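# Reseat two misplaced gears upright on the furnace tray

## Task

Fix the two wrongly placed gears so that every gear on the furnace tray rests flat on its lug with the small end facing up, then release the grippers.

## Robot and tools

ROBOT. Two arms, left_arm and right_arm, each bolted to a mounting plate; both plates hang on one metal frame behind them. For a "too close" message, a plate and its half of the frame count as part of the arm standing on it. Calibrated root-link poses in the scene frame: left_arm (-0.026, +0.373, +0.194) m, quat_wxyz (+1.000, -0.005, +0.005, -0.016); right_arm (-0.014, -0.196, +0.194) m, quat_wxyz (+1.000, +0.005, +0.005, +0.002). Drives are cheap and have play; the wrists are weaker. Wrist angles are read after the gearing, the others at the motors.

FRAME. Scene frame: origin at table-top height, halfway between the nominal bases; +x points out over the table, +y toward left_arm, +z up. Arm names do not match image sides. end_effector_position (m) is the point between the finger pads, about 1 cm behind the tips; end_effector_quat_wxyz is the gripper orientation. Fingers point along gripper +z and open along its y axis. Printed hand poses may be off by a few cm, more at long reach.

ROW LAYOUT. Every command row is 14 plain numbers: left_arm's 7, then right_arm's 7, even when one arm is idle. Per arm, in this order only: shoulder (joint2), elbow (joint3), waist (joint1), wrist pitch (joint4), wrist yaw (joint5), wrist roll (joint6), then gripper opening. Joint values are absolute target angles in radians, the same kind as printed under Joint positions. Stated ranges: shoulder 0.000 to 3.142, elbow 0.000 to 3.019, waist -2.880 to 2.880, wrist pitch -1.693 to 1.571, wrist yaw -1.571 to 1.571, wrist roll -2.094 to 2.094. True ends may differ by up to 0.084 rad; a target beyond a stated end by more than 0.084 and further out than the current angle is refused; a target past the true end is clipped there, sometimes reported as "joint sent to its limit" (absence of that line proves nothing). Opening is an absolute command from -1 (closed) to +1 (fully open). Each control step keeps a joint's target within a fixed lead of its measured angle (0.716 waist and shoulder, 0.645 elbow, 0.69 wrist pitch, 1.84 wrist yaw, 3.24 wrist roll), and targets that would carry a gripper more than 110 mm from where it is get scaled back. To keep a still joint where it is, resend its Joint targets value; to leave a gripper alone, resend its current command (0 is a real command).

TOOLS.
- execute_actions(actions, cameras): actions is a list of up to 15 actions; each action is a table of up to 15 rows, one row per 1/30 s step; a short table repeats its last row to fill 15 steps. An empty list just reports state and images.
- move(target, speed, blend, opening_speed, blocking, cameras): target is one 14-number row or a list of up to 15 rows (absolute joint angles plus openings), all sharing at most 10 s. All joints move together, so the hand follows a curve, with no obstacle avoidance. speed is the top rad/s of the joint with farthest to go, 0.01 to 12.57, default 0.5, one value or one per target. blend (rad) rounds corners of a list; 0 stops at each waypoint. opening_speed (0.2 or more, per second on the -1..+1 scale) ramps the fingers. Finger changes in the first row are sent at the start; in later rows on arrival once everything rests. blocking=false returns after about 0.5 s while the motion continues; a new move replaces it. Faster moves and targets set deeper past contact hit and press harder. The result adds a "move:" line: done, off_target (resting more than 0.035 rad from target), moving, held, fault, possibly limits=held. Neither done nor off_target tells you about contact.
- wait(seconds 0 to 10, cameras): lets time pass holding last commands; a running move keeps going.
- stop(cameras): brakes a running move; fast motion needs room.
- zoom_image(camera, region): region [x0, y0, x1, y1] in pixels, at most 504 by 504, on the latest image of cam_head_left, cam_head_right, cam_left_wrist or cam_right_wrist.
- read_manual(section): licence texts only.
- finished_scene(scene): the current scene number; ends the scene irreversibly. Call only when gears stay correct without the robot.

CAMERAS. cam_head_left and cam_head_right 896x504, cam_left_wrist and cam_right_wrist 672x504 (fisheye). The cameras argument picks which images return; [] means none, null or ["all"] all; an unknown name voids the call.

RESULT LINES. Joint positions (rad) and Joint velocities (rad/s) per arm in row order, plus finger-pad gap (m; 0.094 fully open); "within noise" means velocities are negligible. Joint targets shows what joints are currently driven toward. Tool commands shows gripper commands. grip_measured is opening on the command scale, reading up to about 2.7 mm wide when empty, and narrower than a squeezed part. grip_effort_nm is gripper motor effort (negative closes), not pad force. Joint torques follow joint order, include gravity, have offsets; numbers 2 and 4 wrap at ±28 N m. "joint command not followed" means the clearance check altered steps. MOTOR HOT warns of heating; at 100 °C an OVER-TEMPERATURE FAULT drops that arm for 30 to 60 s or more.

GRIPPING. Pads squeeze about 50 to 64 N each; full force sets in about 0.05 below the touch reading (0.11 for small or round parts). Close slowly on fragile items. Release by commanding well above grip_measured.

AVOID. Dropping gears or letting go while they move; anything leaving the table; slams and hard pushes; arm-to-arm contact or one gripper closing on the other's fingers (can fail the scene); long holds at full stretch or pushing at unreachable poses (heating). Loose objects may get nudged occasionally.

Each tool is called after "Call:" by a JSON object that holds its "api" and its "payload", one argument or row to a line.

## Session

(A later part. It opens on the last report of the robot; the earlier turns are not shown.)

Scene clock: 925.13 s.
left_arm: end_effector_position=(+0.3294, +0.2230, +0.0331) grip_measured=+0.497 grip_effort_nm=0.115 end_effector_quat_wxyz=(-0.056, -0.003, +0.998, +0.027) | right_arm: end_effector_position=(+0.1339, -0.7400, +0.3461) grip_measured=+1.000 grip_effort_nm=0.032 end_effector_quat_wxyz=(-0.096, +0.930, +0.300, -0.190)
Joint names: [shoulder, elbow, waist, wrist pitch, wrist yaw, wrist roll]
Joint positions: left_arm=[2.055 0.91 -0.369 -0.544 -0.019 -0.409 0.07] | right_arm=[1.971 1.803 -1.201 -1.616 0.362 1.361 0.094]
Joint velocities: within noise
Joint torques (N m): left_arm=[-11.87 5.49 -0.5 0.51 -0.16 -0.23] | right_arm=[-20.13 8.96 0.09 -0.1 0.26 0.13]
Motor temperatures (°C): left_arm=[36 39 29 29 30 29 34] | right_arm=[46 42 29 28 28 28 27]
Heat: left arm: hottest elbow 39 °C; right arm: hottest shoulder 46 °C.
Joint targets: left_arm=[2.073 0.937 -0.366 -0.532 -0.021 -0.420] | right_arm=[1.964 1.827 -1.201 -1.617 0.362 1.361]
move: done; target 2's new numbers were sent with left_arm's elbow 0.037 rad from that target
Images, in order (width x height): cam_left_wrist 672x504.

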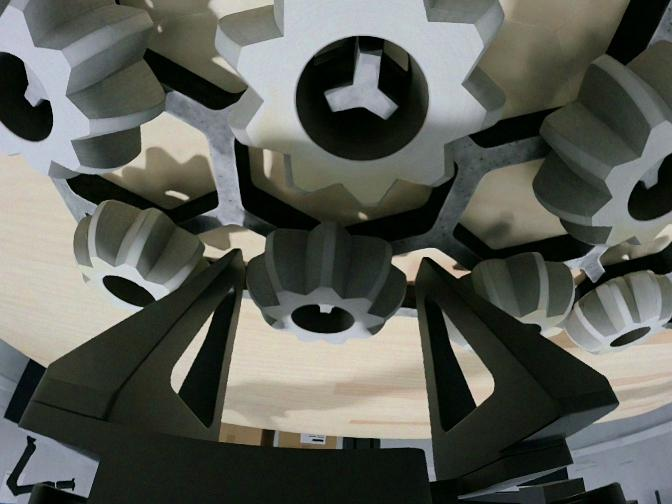

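Call:
{"api": "move", "payload": {
  "target": [
    [1.74,0.91,-0.366,-0.75,-0.014,-0.420,0.5,1.964,1.827,-1.201,-1.617,0.362,1.361,1]
  ],
  "speed": [0.15],
  "cameras": ["cam_left_wrist"]
}}

Call:
{"api": "zoom_image", "payload": {
  "camera": "cam_left_wrist",
  "region": [150, 50, 600, 300]
}}

Scene clock: 932.60 s.
left_arm: end_effector_position=(+0.3510, +0.2155, +0.1514) grip_measured=+0.497 grip_effort_nm=0.125 end_effector_quat_wxyz=(-0.006, -0.004, +1.000, +0.005) | right_arm: end_effector_position=(+0.1339, -0.7400, +0.3461) grip_measured=+1.000 grip_effort_nm=0.032 end_effector_quat_wxyz=(-0.096, +0.930, +0.300, -0.190)
Joint names: [shoulder, elbow, waist, wrist pitch, wrist yaw, wrist roll]
Joint positions: left_arm=[1.751 0.91 -0.369 -0.738 -0.019 -0.409 0.07] | right_arm=[1.971 1.803 -1.201 -1.616 0.362 1.361 0.094]
Joint velocities: within noise
Joint torques (N m): left_arm=[-12.57 5.91 -0.5 -0.35 0.14 -0.22] | right_arm=[-20.19 8.95 -0.03 -0.09 0.25 0.12]
Motor temperatures (°C): left_arm=[36 38 29 29 30 29 34] | right_arm=[46 42 29 28 28 28 27]
Heat: left arm: hottest elbow 38 °C; right arm: hottest shoulder 46 °C.
Joint targets: left_arm=[1.740 0.910 -0.366 -0.750 -0.014 -0.420] | right_arm=[1.964 1.827 -1.201 -1.617 0.362 1.361]
move: done
Images, in order (width x height): cam_left_wrist 672x504.

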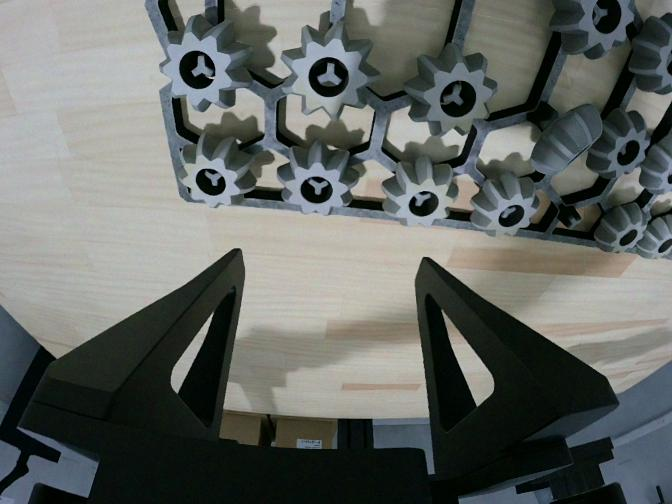

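Scaled by 1.120 from the camera's 672x504 image, which has a finer 960x720 frame.

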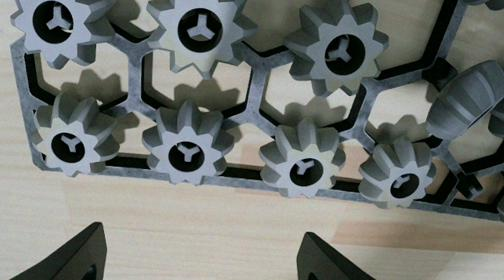

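Call:
{"api": "move", "payload": {
  "target": [
    [1.822,1.10,-0.667,-0.838,-0.014,-0.715,0.5,1.964,1.827,-1.201,-1.617,0.362,1.361,1]
  ],
  "speed": [0.4],
  "cameras": ["cam_left_wrist","cam_head_right","cam_head_left"]
}}

Call:
{"api": "zoom_image", "payload": {
  "camera": "cam_left_wrist",
  "region": [150, 20, 600, 300]
}}

Call:
{"api": "zoom_image", "payload": {
  "camera": "cam_head_right",
  "region": [270, 240, 450, 340]
}}

Scene clock: 944.77 s.
left_arm: end_effector_position=(+0.3230, +0.0779, +0.1743) grip_measured=+0.497 grip_effort_nm=0.110 end_effector_quat_wxyz=(+0.000, +0.002, +1.000, -0.004) | right_arm: end_effector_position=(+0.1339, -0.7400, +0.3461) grip_measured=+1.000 grip_effort_nm=0.042 end_effector_quat_wxyz=(-0.096, +0.930, +0.300, -0.190)
Joint names: [shoulder, elbow, waist, wrist pitch, wrist yaw, wrist roll]
Joint positions: left_arm=[1.796 1.059 -0.672 -0.826 -0.01 -0.7 0.07] | right_arm=[1.971 1.803 -1.201 -1.616 0.362 1.361 0.094]
Joint velocities: within noise
Joint torques (N m): left_arm=[-11.46 9.81 -0.38 -0.29 0.06 -0.27] | right_arm=[-20.19 8.98 -0.03 -0.08 0.25 0.13]
Motor temperatures (°C): left_arm=[37 38 29 29 30 29 33] | right_arm=[46 42 29 28 28 28 27]
Heat: left arm: hottest elbow 38 °C; right arm: hottest shoulder 46 °C.
Joint targets: left_arm=[1.822 1.100 -0.667 -0.838 -0.006 -0.716] | right_arm=[1.964 1.827 -1.201 -1.617 0.362 1.361]
move: off_target (left_arm); left_arm: the elbow is farthest, 0.041 rad from its target
Images, in order (width x height): cam_head_left 896x504, cam_head_right 896x504, cam_left_wrist 672x504.

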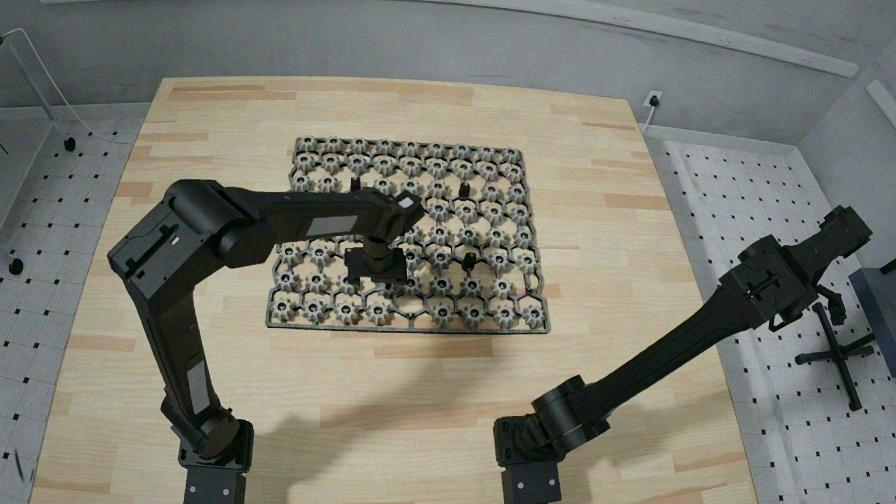

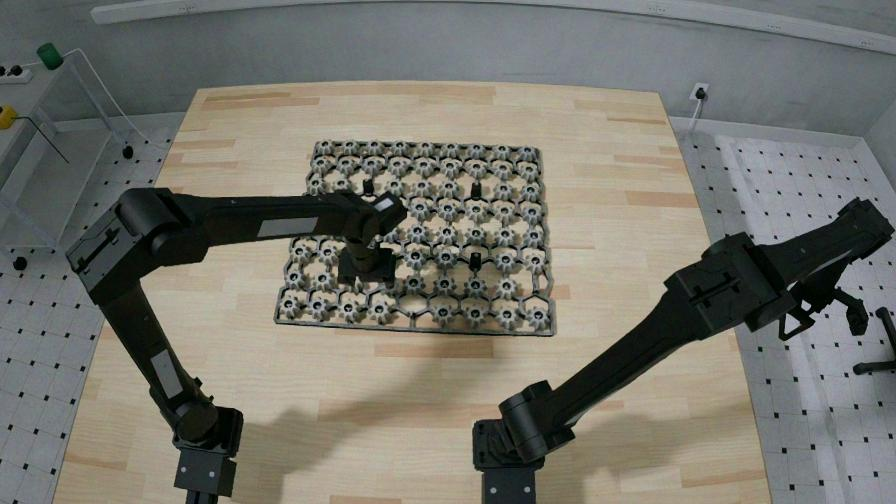

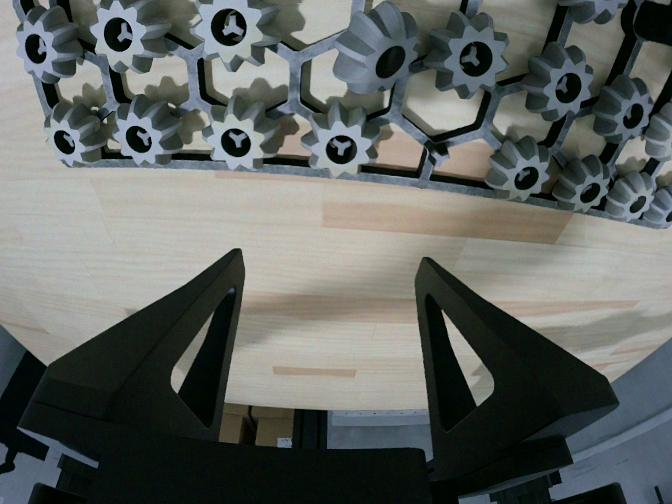

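Scaled by 1.120 from the camera's 672x504 image, which has a finer 960x720 frame.

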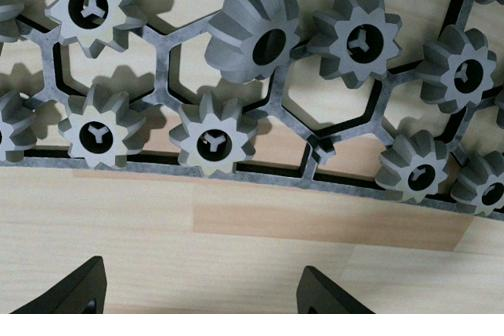

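Scaled by 2.800 from the camera's 896x504 image, which has a finer 1280x720 frame.

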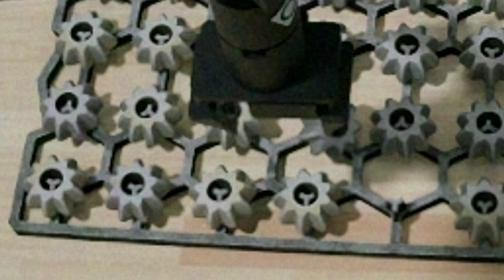

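Call:
{"api": "move", "payload": {
  "target": [
    [1.955,1.239,-0.632,-0.84,-0.014,-0.685,0.6,1.964,1.827,-1.201,-1.617,0.362,1.361,1]
  ],
  "speed": [0.3],
  "cameras": ["cam_left_wrist"]
}}

Call:
{"api": "zoom_image", "payload": {
  "camera": "cam_left_wrist",
  "region": [230, 20, 560, 250]
}}

Scene clock: 954.83 s.
left_arm: end_effector_position=(+0.3699, +0.0616, +0.1504) grip_measured=+0.597 grip_effort_nm=0.129 end_effector_quat_wxyz=(+0.000, -0.017, +1.000, -0.003) | right_arm: end_effector_position=(+0.1339, -0.7400, +0.3461) grip_measured=+1.000 grip_effort_nm=0.032 end_effector_quat_wxyz=(-0.096, +0.930, +0.300, -0.190)
Joint names: [shoulder, elbow, waist, wrist pitch, wrist yaw, wrist roll]
Joint positions: left_arm=[1.933 1.197 -0.635 -0.829 -0.01 -0.702 0.075] | right_arm=[1.971 1.803 -1.201 -1.616 0.362 1.361 0.094]
Joint velocities: within noise
Joint torques (N m): left_arm=[-13.51 9.88 -0.56 -0.28 -0.26 0.05] | right_arm=[-20.25 8.98 -0.03 -0.09 0.25 0.13]
Motor temperatures (°C): left_arm=[37 39 29 29 30 29 33] | right_arm=[46 42 29 28 28 28 27]
Heat: left arm: hottest elbow 39 °C; right arm: hottest shoulder 46 °C.
Joint targets: left_arm=[1.955 1.239 -0.632 -0.840 -0.014 -0.686] | right_arm=[1.964 1.827 -1.201 -1.617 0.362 1.361]
move: off_target (left_arm); left_arm: the elbow is farthest, 0.042 rad from its target
Images, in order (width x height): cam_left_wrist 672x504.

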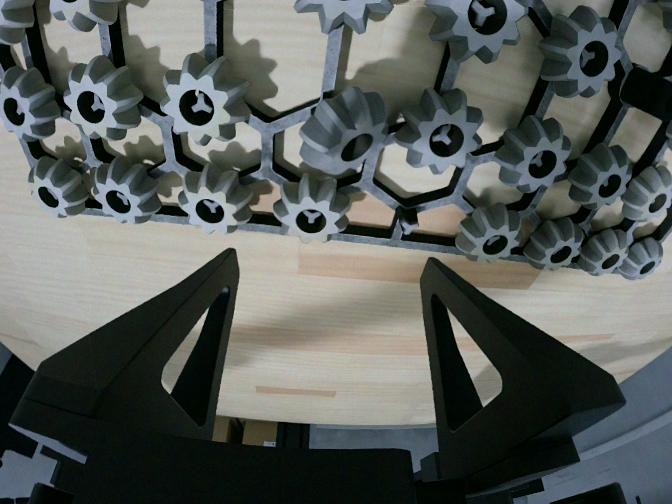

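Scaled by 1.527 from the camera's 672x504 image, which has a finer 960x720 frame.

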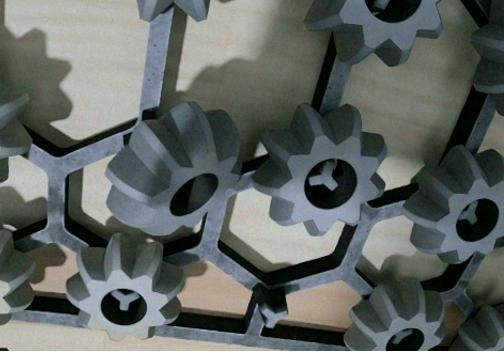

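Call:
{"api": "move", "payload": {
  "target": [
    [2.078,1.249,-0.607,-0.697,-0.014,-1.43,0.6,1.964,1.827,-1.201,-1.617,0.362,1.361,1]
  ],
  "speed": [0.3],
  "cameras": ["cam_left_wrist"]
}}

Call:
{"api": "zoom_image", "payload": {
  "camera": "cam_left_wrist",
  "region": [130, 50, 560, 300]
}}

Scene clock: 995.20 s.
left_arm: end_effector_position=(+0.3845, +0.0621, +0.0966) grip_measured=+0.597 grip_effort_nm=0.115 end_effector_quat_wxyz=(+0.002, -0.373, +0.928, -0.008) | right_arm: end_effector_position=(+0.1339, -0.7400, +0.3461) grip_measured=+1.000 grip_effort_nm=0.037 end_effector_quat_wxyz=(-0.096, +0.930, +0.300, -0.190)
Joint names: [shoulder, elbow, waist, wrist pitch, wrist yaw, wrist roll]
Joint positions: left_arm=[2.049 1.207 -0.616 -0.709 -0.01 -1.412 0.075] | right_arm=[1.971 1.803 -1.201 -1.616 0.362 1.361 0.094]
Joint velocities: within noise
Joint torques (N m): left_arm=[-13.63 9.18 -0.09 0.81 -0.29 -0.27] | right_arm=[-20.25 9.01 -0.03 -0.09 0.25 0.12]
Motor temperatures (°C): left_arm=[37 42 29 29 30 29 33] | right_arm=[46 42 29 28 28 28 27]
Heat: left arm: hottest elbow 42 °C; right arm: hottest shoulder 46 °C.
Joint targets: left_arm=[2.078 1.249 -0.607 -0.696 -0.014 -1.428] | right_arm=[1.964 1.827 -1.201 -1.617 0.362 1.361]
move: off_target (left_arm); left_arm: the elbow is farthest, 0.042 rad from its target
Images, in order (width x height): cam_left_wrist 672x504.

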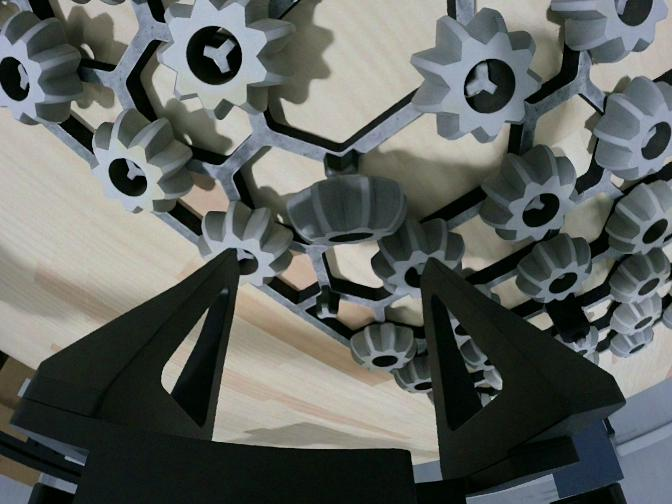

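Scaled by 1.172 from the camera's 672x504 image, which has a finer 960x720 frame.

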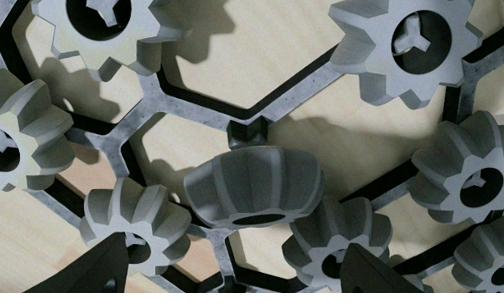

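Call:
{"api": "execute_actions", "payload": {
  "actions": [],
  "cameras": ["cam_left_wrist","cam_head_left"]
}}

Call:
{"api": "zoom_image", "payload": {
  "camera": "cam_left_wrist",
  "region": [200, 80, 500, 300]
}}

Call:
{"api": "zoom_image", "payload": {
  "camera": "cam_head_left",
  "region": [300, 200, 450, 340]
}}

Scene clock: 1024.00 s.
left_arm: end_effector_position=(+0.3845, +0.0621, +0.0966) grip_measured=+0.597 grip_effort_nm=0.110 end_effector_quat_wxyz=(+0.002, -0.373, +0.928, -0.008) | right_arm: end_effector_position=(+0.1339, -0.7400, +0.3461) grip_measured=+1.000 grip_effort_nm=0.032 end_effector_quat_wxyz=(-0.096, +0.930, +0.300, -0.190)
Joint names: [shoulder, elbow, waist, wrist pitch, wrist yaw, wrist roll]
Joint positions: left_arm=[2.049 1.207 -0.616 -0.709 -0.01 -1.412 0.075] | right_arm=[1.971 1.803 -1.201 -1.616 0.362 1.361 0.094]
Joint velocities: within noise
Joint torques (N m): left_arm=[-13.63 9.17 -0.15 0.81 -0.3 -0.27] | right_arm=[-20.13 8.95 -0.09 -0.08 0.25 0.13]
Motor temperatures (°C): left_arm=[38 41 29 29 30 29 32] | right_arm=[47 42 29 28 28 28 27]
Heat: left arm: hottest elbow 41 °C; right arm: hottest shoulder 47 °C.
Joint targets: left_arm=[2.078 1.249 -0.607 -0.696 -0.014 -1.428] | right_arm=[1.964 1.827 -1.201 -1.617 0.362 1.361]
Tool commands: left_gripper/opening=+0.6 right_gripper/opening=+1.0
Images, in order (width x height): cam_head_left 896x504, cam_left_wrist 672x504.

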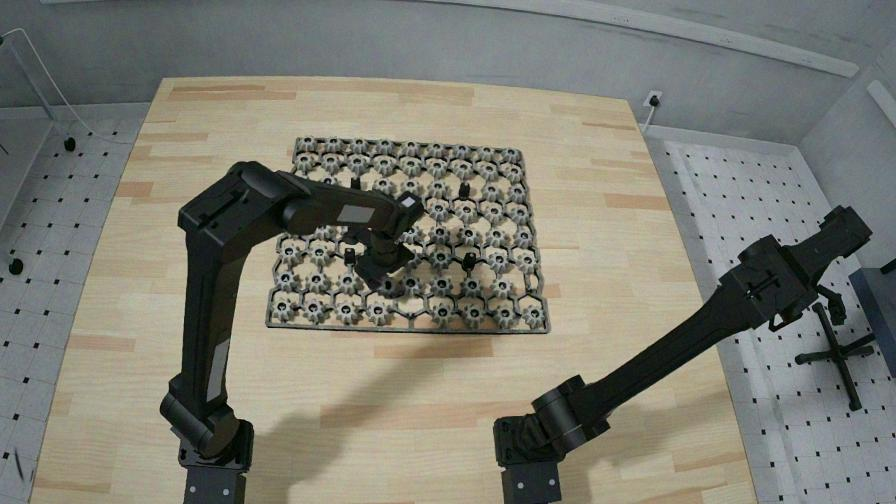

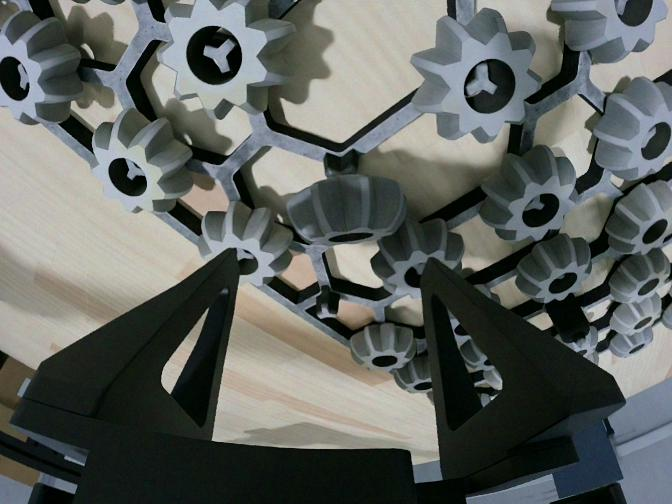

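Scaled by 1.680 from the camera's 672x504 image, which has a finer 960x720 frame.

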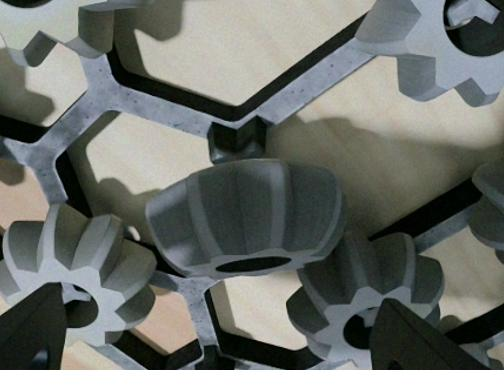

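Scaled by 3.360 from the camera's 896x504 image, which has a finer 1280x720 frame.

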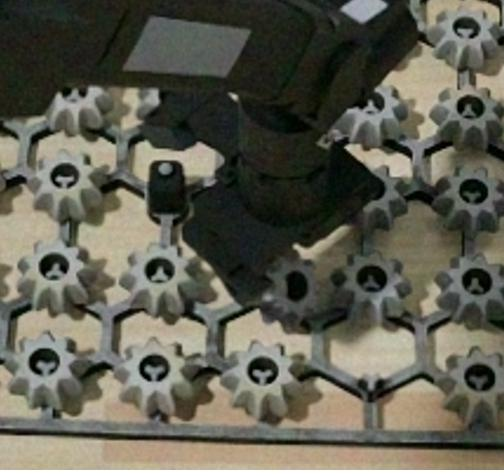

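Call:
{"api": "move", "payload": {
  "target": [2.078,1.249,-0.717,-0.696,-0.014,-1.537,-0.5,1.964,1.827,-1.201,-1.617,0.362,1.361,1],
  "cameras": ["cam_left_wrist"]
}}

Call:
{"api": "zoom_image", "payload": {
  "camera": "cam_left_wrist",
  "region": [200, 50, 500, 300]
}}

Scene clock: 1055.70 s.
left_arm: end_effector_position=(+0.3493, +0.0201, +0.0974) grip_measured=-0.497 grip_effort_nm=-0.168 end_effector_quat_wxyz=(+0.001, -0.374, +0.927, -0.009) | right_arm: end_effector_position=(+0.1339, -0.7400, +0.3461) grip_measured=+1.000 grip_effort_nm=0.037 end_effector_quat_wxyz=(-0.096, +0.930, +0.300, -0.190)
Joint names: [shoulder, elbow, waist, wrist pitch, wrist yaw, wrist roll]
Joint positions: left_arm=[2.049 1.207 -0.722 -0.709 -0.01 -1.521 0.024] | right_arm=[1.971 1.803 -1.201 -1.616 0.362 1.361 0.094]
Joint velocities: within noise
Joint torques (N m): left_arm=[-13.63 9.18 -0.56 0.83 -0.26 -0.26] | right_arm=[-20.13 8.98 -0.03 -0.06 0.26 0.13]
Motor temperatures (°C): left_arm=[38 42 29 29 30 29 32] | right_arm=[47 42 29 28 28 28 27]
Heat: left arm: hottest elbow 42 °C; right arm: hottest shoulder 47 °C.
Joint targets: left_arm=[2.078 1.249 -0.717 -0.696 -0.013 -1.537] | right_arm=[1.964 1.827 -1.201 -1.617 0.362 1.361]
move: off_target (left_arm); left_arm: the elbow is farthest, 0.042 rad from its target
Images, in order (width x height): cam_left_wrist 672x504.

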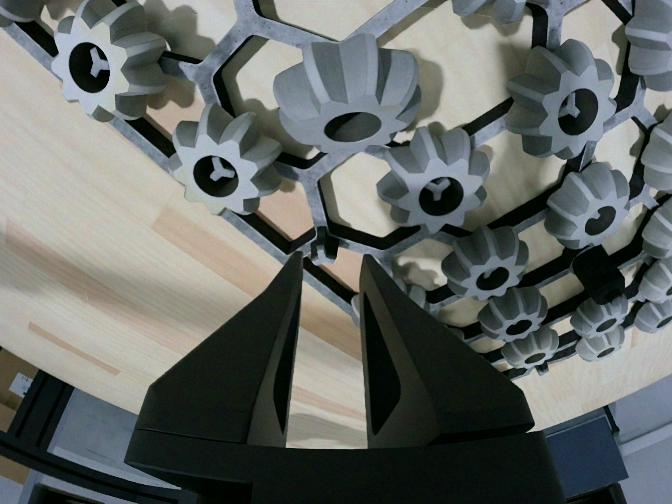

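Scaled by 1.680 from the camera's 672x504 image, which has a finer 960x720 frame.

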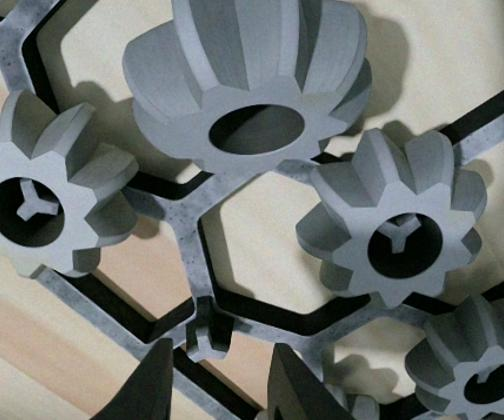

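Call:
{"api": "move", "payload": {
  "target": [2.162,1.239,-0.717,-0.599,-0.014,-1.537,-0.5,1.964,1.827,-1.201,-1.617,0.362,1.361,1],
  "speed": 0.15,
  "cameras": ["cam_left_wrist"]
}}

Call:
{"api": "zoom_image", "payload": {
  "camera": "cam_left_wrist",
  "region": [200, 20, 500, 300]
}}

Scene clock: 1075.10 s.
left_arm: end_effector_position=(+0.3504, +0.0181, +0.0549) grip_measured=-0.497 grip_effort_nm=-0.164 end_effector_quat_wxyz=(+0.003, -0.375, +0.927, -0.014) | right_arm: end_effector_position=(+0.1339, -0.7400, +0.3461) grip_measured=+1.000 grip_effort_nm=0.027 end_effector_quat_wxyz=(-0.096, +0.930, +0.300, -0.190)
Joint names: [shoulder, elbow, waist, wrist pitch, wrist yaw, wrist roll]
Joint positions: left_arm=[2.136 1.207 -0.722 -0.613 -0.01 -1.522 0.024] | right_arm=[1.971 1.803 -1.201 -1.616 0.362 1.361 0.094]
Joint velocities: within noise
Joint torques (N m): left_arm=[-14.1 7.79 -0.38 0.85 -0.29 -0.27] | right_arm=[-20.19 8.99 0.03 -0.14 0.25 0.13]
Motor temperatures (°C): left_arm=[38 42 29 29 30 29 32] | right_arm=[47 42 29 28 28 28 27]
Heat: left arm: hottest elbow 42 °C; right arm: hottest shoulder 47 °C.
Joint targets: left_arm=[2.162 1.239 -0.717 -0.599 -0.014 -1.538] | right_arm=[1.964 1.827 -1.201 -1.617 0.362 1.361]
move: done
Images, in order (width x height): cam_left_wrist 672x504.

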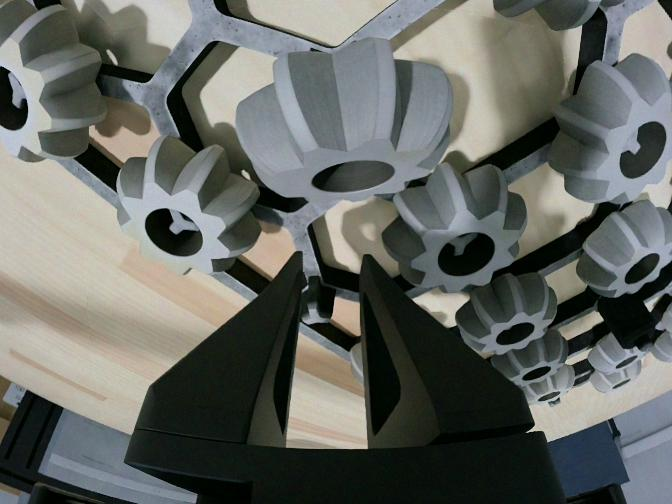

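Scaled by 1.680 from the camera's 672x504 image, which has a finer 960x720 frame.

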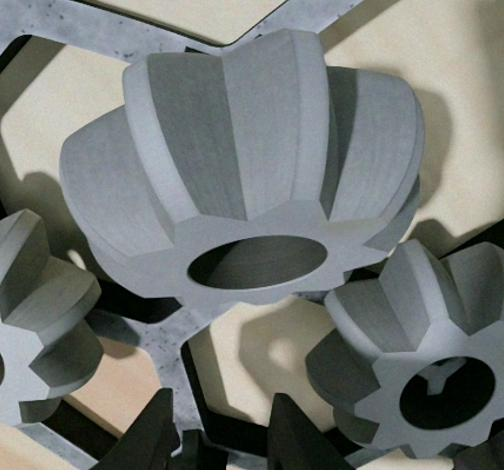

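Call:
{"api": "move", "payload": {
  "target": [2.162,1.239,-0.672,-0.599,-0.014,-1.497,-0.5,1.964,1.827,-1.201,-1.617,0.362,1.361,1],
  "speed": 0.06,
  "cameras": ["cam_left_wrist"]
}}

Call:
{"api": "zoom_image", "payload": {
  "camera": "cam_left_wrist",
  "region": [200, 20, 500, 300]
}}

Scene clock: 1082.03 s.
left_arm: end_effector_position=(+0.3654, +0.0349, +0.0546) grip_measured=-0.497 grip_effort_nm=-0.164 end_effector_quat_wxyz=(+0.004, -0.394, +0.919, -0.013) | right_arm: end_effector_position=(+0.1339, -0.7400, +0.3461) grip_measured=+1.000 grip_effort_nm=0.037 end_effector_quat_wxyz=(-0.096, +0.930, +0.300, -0.190)
Joint names: [shoulder, elbow, waist, wrist pitch, wrist yaw, wrist roll]
Joint positions: left_arm=[2.136 1.207 -0.679 -0.613 -0.01 -1.521 0.024] | right_arm=[1.971 1.803 -1.201 -1.616 0.362 1.361 0.094]
Joint velocities: within noise
Joint torques (N m): left_arm=[-14.21 7.8 -0.38 0.87 -0.3 0.06] | right_arm=[-20.19 8.98 0.15 -0.08 0.25 0.13]
Motor temperatures (°C): left_arm=[38 41 29 29 30 29 32] | right_arm=[47 42 29 28 28 28 27]
Heat: left arm: hottest elbow 41 °C; right arm: hottest shoulder 47 °C.
Joint targets: left_arm=[2.162 1.239 -0.672 -0.599 -0.014 -1.504] | right_arm=[1.964 1.827 -1.201 -1.617 0.362 1.361]
move: done
Images, in order (width x height): cam_left_wrist 672x504.

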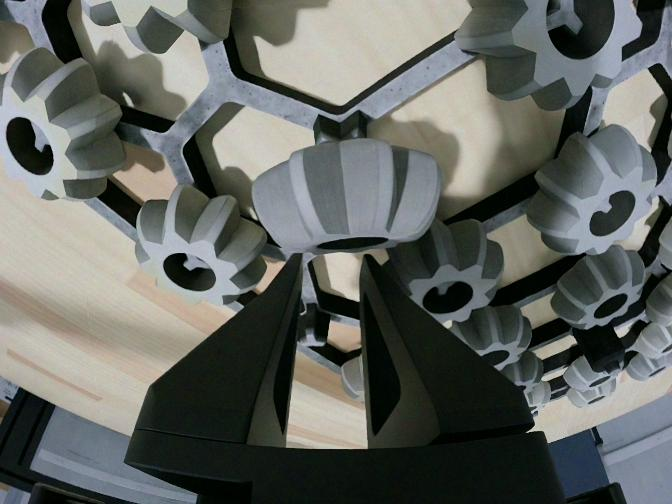

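Scaled by 1.680 from the camera's 672x504 image, which has a finer 960x720 frame.

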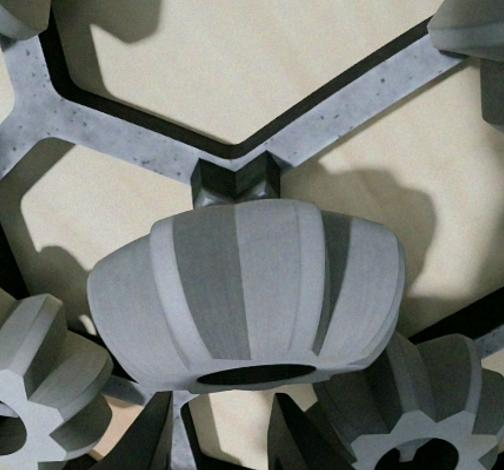

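Call:
{"api": "move", "payload": {
  "target": [2.162,1.239,-0.657,-0.599,-0.014,-1.484,-0.5,1.964,1.827,-1.201,-1.617,0.362,1.361,1],
  "speed": 0.04,
  "cameras": ["cam_left_wrist"]
}}

Call:
{"api": "move", "payload": {
  "target": [2.162,1.239,-0.645,-0.599,-0.014,-1.472,-0.5,1.964,1.827,-1.201,-1.617,0.362,1.361,1],
  "speed": 0.04,
  "cameras": ["cam_left_wrist"]
}}

Scene clock: 1090.63 s.
left_arm: end_effector_position=(+0.3688, +0.0388, +0.0545) grip_measured=-0.497 grip_effort_nm=-0.168 end_effector_quat_wxyz=(+0.004, -0.390, +0.921, -0.013) | right_arm: end_effector_position=(+0.1339, -0.7400, +0.3461) grip_measured=+1.000 grip_effort_nm=0.037 end_effector_quat_wxyz=(-0.096, +0.930, +0.300, -0.190)
Joint names: [shoulder, elbow, waist, wrist pitch, wrist yaw, wrist roll]
Joint positions: left_arm=[2.136 1.207 -0.669 -0.613 -0.01 -1.501 0.024] | right_arm=[1.971 1.803 -1.201 -1.616 0.362 1.361 0.094]
Joint velocities: within noise
Joint torques (N m): left_arm=[-14.15 7.82 0.21 0.88 -0.29 0.05] | right_arm=[-20.19 8.98 -0.03 -0.09 0.25 0.13]
Motor temperatures (°C): left_arm=[37 41 29 29 30 29 32] | right_arm=[47 42 29 28 28 28 27]
Heat: left arm: hottest elbow 41 °C; right arm: hottest shoulder 47 °C.
Joint targets: left_arm=[2.162 1.239 -0.657 -0.599 -0.014 -1.484] | right_arm=[1.964 1.827 -1.201 -1.617 0.362 1.361]
move: done
Images, in order (width x height): cam_left_wrist 672x504.

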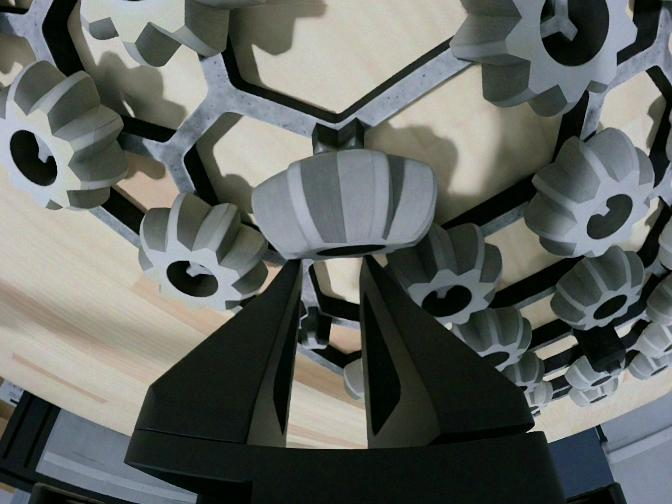

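Scene clock: 1091.33 s.
left_arm: end_effector_position=(+0.3703, +0.0406, +0.0545) grip_measured=-0.497 grip_effort_nm=-0.164 end_effector_quat_wxyz=(+0.004, -0.388, +0.922, -0.013) | right_arm: end_effector_position=(+0.1339, -0.7400, +0.3461) grip_measured=+1.000 grip_effort_nm=0.037 end_effector_quat_wxyz=(-0.096, +0.930, +0.300, -0.190)
Joint names: [shoulder, elbow, waist, wrist pitch, wrist yaw, wrist roll]
Joint positions: left_arm=[2.136 1.207 -0.664 -0.613 -0.01 -1.492 0.024] | right_arm=[1.971 1.803 -1.201 -1.616 0.362 1.361 0.094]
Joint velocities: within noise
Joint torques (N m): left_arm=[-14.15 7.79 0.67 0.87 -0.3 0.08] | right_arm=[-20.19 9.01 -0.09 -0.06 0.25 0.12]
Motor temperatures (°C): left_arm=[37 41 29 29 30 29 32] | right_arm=[47 42 29 28 28 28 27]
Heat: left arm: hottest elbow 41 °C; right arm: hottest shoulder 47 °C.
Joint targets: left_arm=[2.162 1.239 -0.645 -0.599 -0.014 -1.472] | right_arm=[1.964 1.827 -1.201 -1.617 0.362 1.361]
move: done
Images, in order (width x height): cam_left_wrist 672x504.

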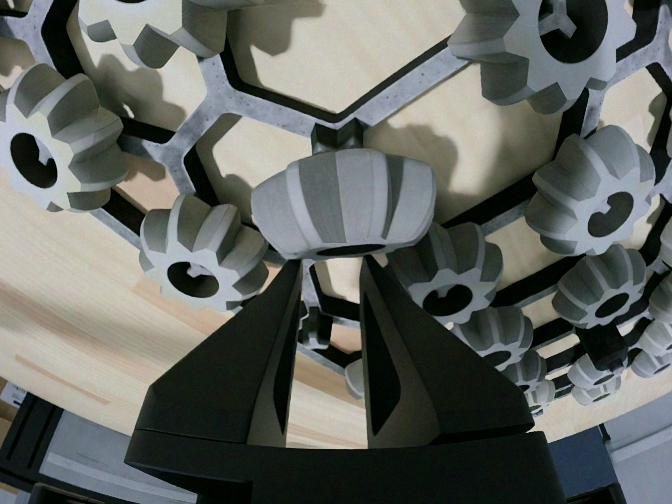

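Call:
{"api": "move", "payload": {
  "target": [
    [2.04,1.239,-0.75,-0.72,-0.014,-1.51,-0.5,1.964,1.827,-1.201,-1.617,0.362,1.361,1],
    [2.218,1.335,-0.945,-0.814,-0.736,-1.81,0.7,1.964,1.827,-1.201,-1.617,0.362,1.361,1]
  ],
  "speed": 0.4,
  "cameras": ["cam_left_wrist","cam_head_left"]
}}

Call:
{"api": "zoom_image", "payload": {
  "camera": "cam_left_wrist",
  "region": [150, 50, 500, 330]
}}

Scene clock: 1132.47 s.
left_arm: end_effector_position=(+0.3565, +0.0131, +0.0942) grip_measured=+0.697 grip_effort_nm=0.120 end_effector_quat_wxyz=(+0.334, -0.355, +0.865, +0.117) | right_arm: end_effector_position=(+0.1339, -0.7400, +0.3461) grip_measured=+1.000 grip_effort_nm=0.037 end_effector_quat_wxyz=(-0.096, +0.930, +0.300, -0.190)
Joint names: [shoulder, elbow, waist, wrist pitch, wrist yaw, wrist roll]
Joint positions: left_arm=[2.189 1.295 -0.939 -0.792 -0.731 -1.794 0.08] | right_arm=[1.971 1.803 -1.201 -1.616 0.362 1.361 0.094]
Joint velocities: within noise
Joint torques (N m): left_arm=[-14.62 8.42 -1.55 -0.62 -0.82 -0.28] | right_arm=[-20.13 8.98 0.03 -0.08 0.25 0.12]
Motor temperatures (°C): left_arm=[37 41 29 29 31 29 32] | right_arm=[47 42 29 27 28 28 27]
Heat: left arm: hottest elbow 41 °C; right arm: hottest shoulder 47 °C.
Joint targets: left_arm=[2.218 1.335 -0.945 -0.803 -0.736 -1.810] | right_arm=[1.964 1.827 -1.201 -1.617 0.362 1.361]
move: off_target (left_arm); target 2's new numbers were sent with left_arm's elbow 0.040 rad from that target; left_arm: the elbow is farthest, 0.040 rad from its target
Images, in order (width x height): cam_head_left 896x504, cam_left_wrist 672x504.

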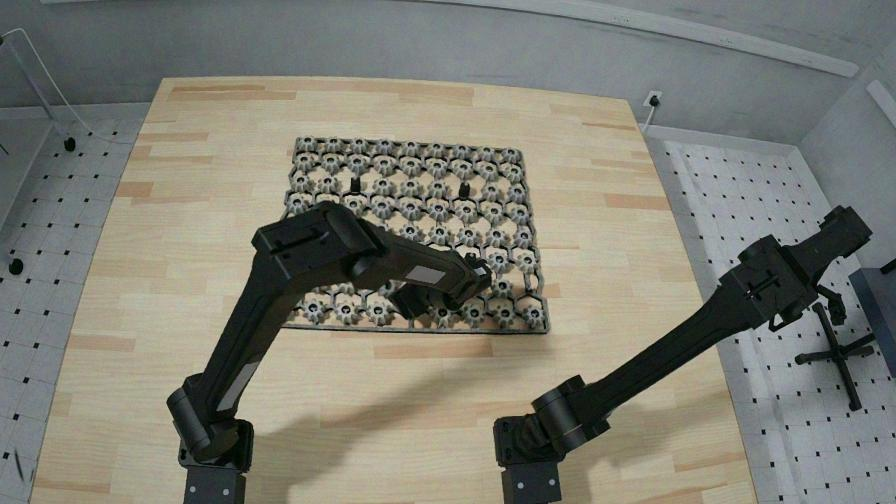

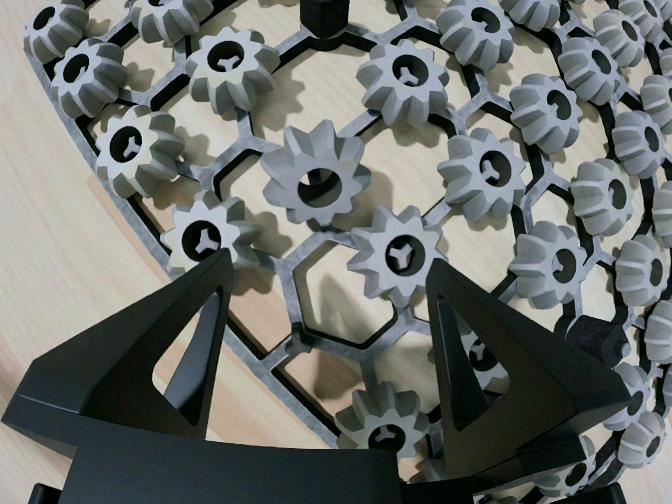

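Scaled by 1.440 from the camera's 672x504 image, which has a finer 960x720 frame.

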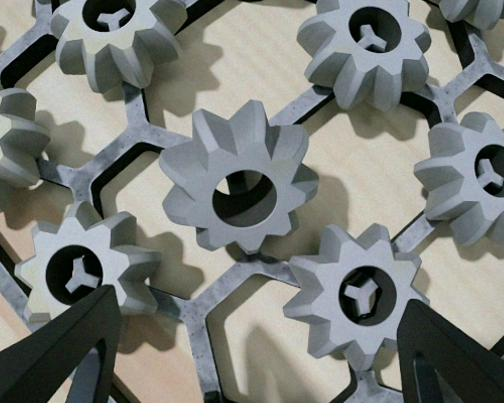

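Call:
{"api": "move", "payload": {
  "target": [2.151,1.285,-0.849,-0.736,-0.573,-1.66,0.7,1.964,1.827,-1.201,-1.617,0.362,1.361,1],
  "speed": 0.3,
  "cameras": ["cam_left_wrist"]
}}

Call:
{"api": "zoom_image", "payload": {
  "camera": "cam_left_wrist",
  "region": [150, 50, 500, 330]
}}

Scene clock: 1163.70 s.
left_arm: end_effector_position=(+0.3805, +0.0294, +0.0897) grip_measured=+0.697 grip_effort_nm=0.115 end_effector_quat_wxyz=(+0.259, -0.367, +0.887, +0.107) | right_arm: end_effector_position=(+0.1339, -0.7400, +0.3461) grip_measured=+1.000 grip_effort_nm=0.032 end_effector_quat_wxyz=(-0.096, +0.930, +0.300, -0.190)
Joint names: [shoulder, elbow, waist, wrist pitch, wrist yaw, wrist roll]
Joint positions: left_arm=[2.164 1.295 -0.844 -0.758 -0.58 -1.677 0.08] | right_arm=[1.971 1.803 -1.201 -1.616 0.362 1.361 0.094]
Joint velocities: within noise
Joint torques (N m): left_arm=[-17.61 4.79 -1.03 0.57 -0.25 0.06] | right_arm=[-20.07 9.01 0.03 -0.1 0.25 0.13]
Motor temperatures (°C): left_arm=[39 41 29 29 31 29 32] | right_arm=[47 42 29 27 28 28 27]
Heat: left arm: hottest elbow 41 °C; right arm: hottest shoulder 47 °C.
Joint targets: left_arm=[2.151 1.285 -0.849 -0.747 -0.574 -1.661] | right_arm=[1.964 1.827 -1.201 -1.617 0.362 1.361]
move: done
Images, in order (width x height): cam_left_wrist 672x504.

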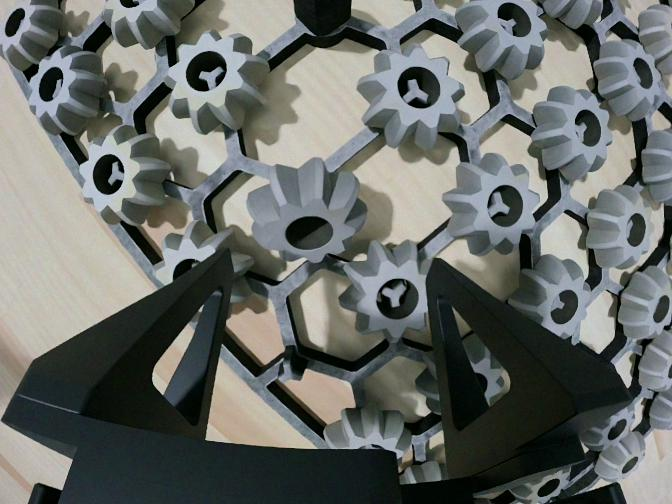

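Scaled by 1.440 from the camera's 672x504 image, which has a finer 960x720 frame.

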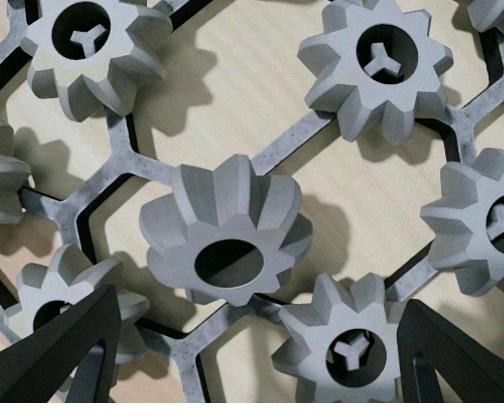

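Call:
{"api": "move", "payload": {
  "target": [2.2,1.26,-0.82,-0.665,-0.575,-1.63,0.45,1.964,1.827,-1.201,-1.617,0.362,1.361,1],
  "speed": 0.1,
  "cameras": ["cam_left_wrist"]
}}

Call:
{"api": "zoom_image", "payload": {
  "camera": "cam_left_wrist",
  "region": [150, 50, 500, 330]
}}

Scene clock: 1182.83 s.
left_arm: end_effector_position=(+0.3890, +0.0331, +0.0812) grip_measured=+0.453 grip_effort_nm=-0.173 end_effector_quat_wxyz=(+0.264, -0.368, +0.887, +0.089) | right_arm: end_effector_position=(+0.1339, -0.7400, +0.3461) grip_measured=+1.000 grip_effort_nm=0.042 end_effector_quat_wxyz=(-0.096, +0.930, +0.300, -0.190)
Joint names: [shoulder, elbow, waist, wrist pitch, wrist yaw, wrist roll]
Joint positions: left_arm=[2.169 1.271 -0.827 -0.677 -0.58 -1.647 0.068] | right_arm=[1.971 1.803 -1.201 -1.616 0.362 1.361 0.094]
Joint velocities: within noise
Joint torques (N m): left_arm=[-14.39 4.64 -0.26 0.73 -0.3 0.06] | right_arm=[-20.25 8.96 -0.03 -0.06 0.25 0.12]
Motor temperatures (°C): left_arm=[38 40 29 29 31 29 32] | right_arm=[47 42 29 27 28 28 27]
Heat: left arm: hottest elbow 40 °C; right arm: hottest shoulder 47 °C.
Joint targets: left_arm=[2.200 1.260 -0.820 -0.664 -0.575 -1.630] | right_arm=[1.964 1.827 -1.201 -1.617 0.362 1.361]
move: done
Images, in order (width x height): cam_left_wrist 672x504.

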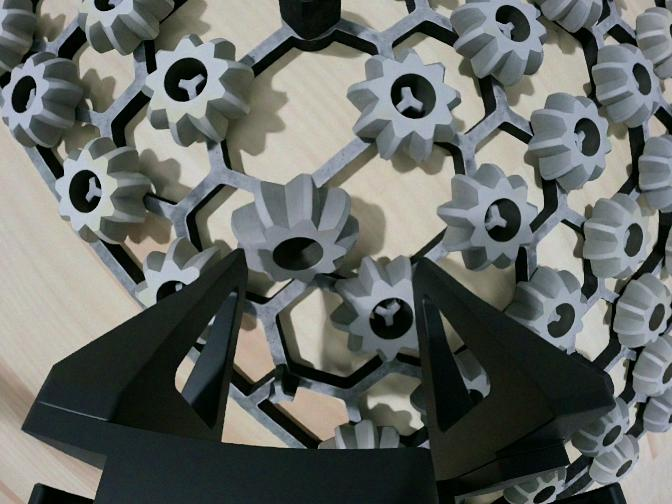

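Scaled by 1.440 from the camera's 672x504 image, which has a finer 960x720 frame.

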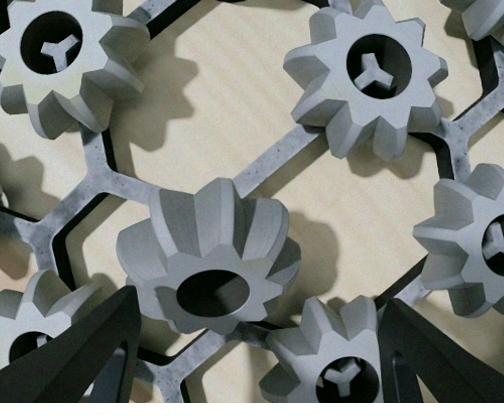

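Call:
{"api": "move", "payload": {
  "target": [2.2,1.22,-0.812,-0.625,-0.575,-1.615,0.45,1.964,1.827,-1.201,-1.617,0.362,1.361,1],
  "speed": 0.1,
  "cameras": ["cam_left_wrist"]
}}

Call:
{"api": "zoom_image", "payload": {
  "camera": "cam_left_wrist",
  "region": [150, 50, 500, 330]
}}

Scene clock: 1191.93 s.
left_arm: end_effector_position=(+0.3825, +0.0458, +0.0712) grip_measured=+0.453 grip_effort_nm=-0.159 end_effector_quat_wxyz=(+0.263, -0.364, +0.889, +0.093) | right_arm: end_effector_position=(+0.1339, -0.7400, +0.3461) grip_measured=+1.000 grip_effort_nm=0.032 end_effector_quat_wxyz=(-0.096, +0.930, +0.300, -0.190)
Joint names: [shoulder, elbow, waist, wrist pitch, wrist yaw, wrist roll]
Joint positions: left_arm=[2.169 1.23 -0.82 -0.639 -0.58 -1.631 0.068] | right_arm=[1.971 1.803 -1.201 -1.616 0.362 1.361 0.094]
Joint velocities: within noise
Joint torques (N m): left_arm=[-14.1 4.41 -0.15 0.76 -0.3 0.05] | right_arm=[-20.13 9.01 -0.03 -0.1 0.26 0.13]
Motor temperatures (°C): left_arm=[38 40 29 29 31 29 32] | right_arm=[47 42 29 27 28 28 27]
Heat: left arm: hottest elbow 40 °C; right arm: hottest shoulder 47 °C.
Joint targets: left_arm=[2.200 1.220 -0.812 -0.626 -0.575 -1.615] | right_arm=[1.964 1.827 -1.201 -1.617 0.362 1.361]
move: done
Images, in order (width x height): cam_left_wrist 672x504.

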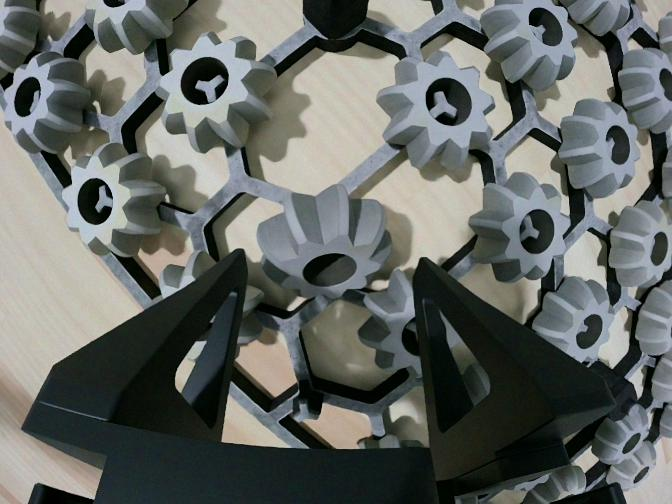

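Scaled by 1.440 from the camera's 672x504 image, which has a finer 960x720 frame.

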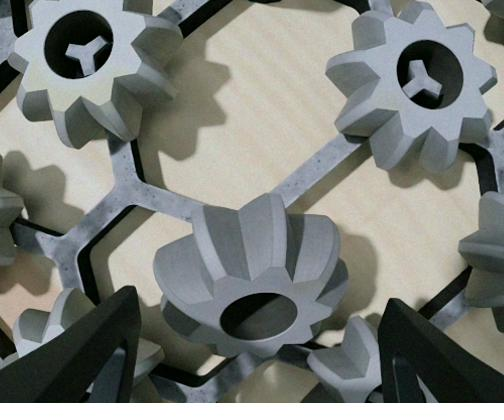

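Call:
{"api": "move", "payload": {
  "target": [2.234,1.22,-0.795,-0.591,-0.575,-1.60,0.45,1.964,1.827,-1.201,-1.617,0.362,1.361,1],
  "speed": 0.05,
  "cameras": ["cam_left_wrist"]
}}

Call:
{"api": "zoom_image", "payload": {
  "camera": "cam_left_wrist",
  "region": [200, 150, 460, 370]
}}

Scene clock: 1200.90 s.
left_arm: end_effector_position=(+0.3869, +0.0535, +0.0541) grip_measured=+0.453 grip_effort_nm=-0.168 end_effector_quat_wxyz=(+0.261, -0.365, +0.888, +0.097) | right_arm: end_effector_position=(+0.1339, -0.7400, +0.3461) grip_measured=+1.000 grip_effort_nm=0.037 end_effector_quat_wxyz=(-0.096, +0.930, +0.300, -0.190)
Joint names: [shoulder, elbow, waist, wrist pitch, wrist yaw, wrist roll]
Joint positions: left_arm=[2.204 1.23 -0.803 -0.603 -0.58 -1.616 0.068] | right_arm=[1.971 1.803 -1.201 -1.616 0.362 1.361 0.094]
Joint velocities: within noise
Joint torques (N m): left_arm=[-14.21 4.14 -0.21 0.73 -0.3 0.06] | right_arm=[-20.13 8.96 0.03 -0.1 0.25 0.13]
Motor temperatures (°C): left_arm=[38 40 29 29 31 29 32] | right_arm=[47 42 29 27 28 28 27]
Heat: left arm: hottest elbow 40 °C; right arm: hottest shoulder 47 °C.
Joint targets: left_arm=[2.234 1.220 -0.795 -0.591 -0.575 -1.600] | right_arm=[1.964 1.827 -1.201 -1.617 0.362 1.361]
move: done
Images, in order (width x height): cam_left_wrist 672x504.

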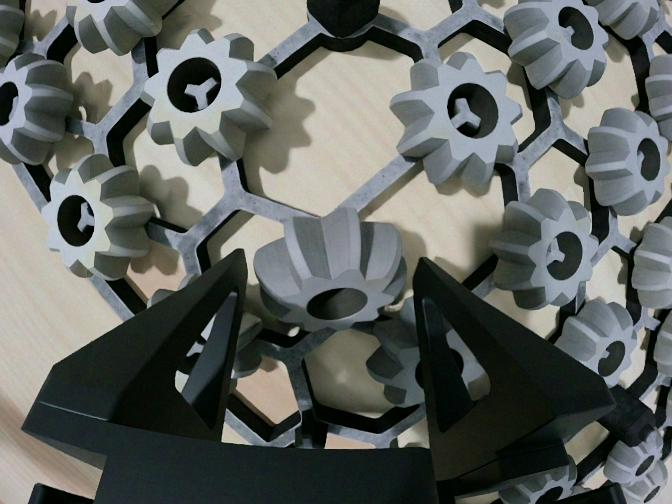

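Scaled by 1.938 from the camera's 672x504 image, which has a finer 960x720 frame.

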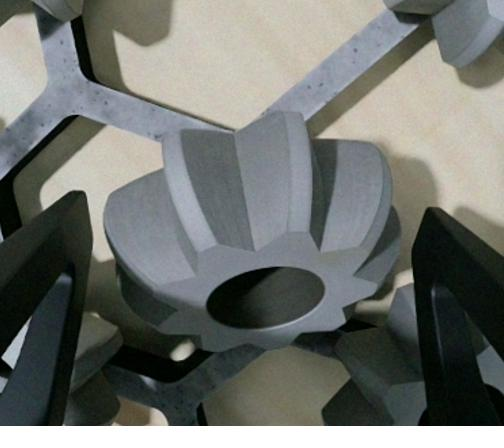

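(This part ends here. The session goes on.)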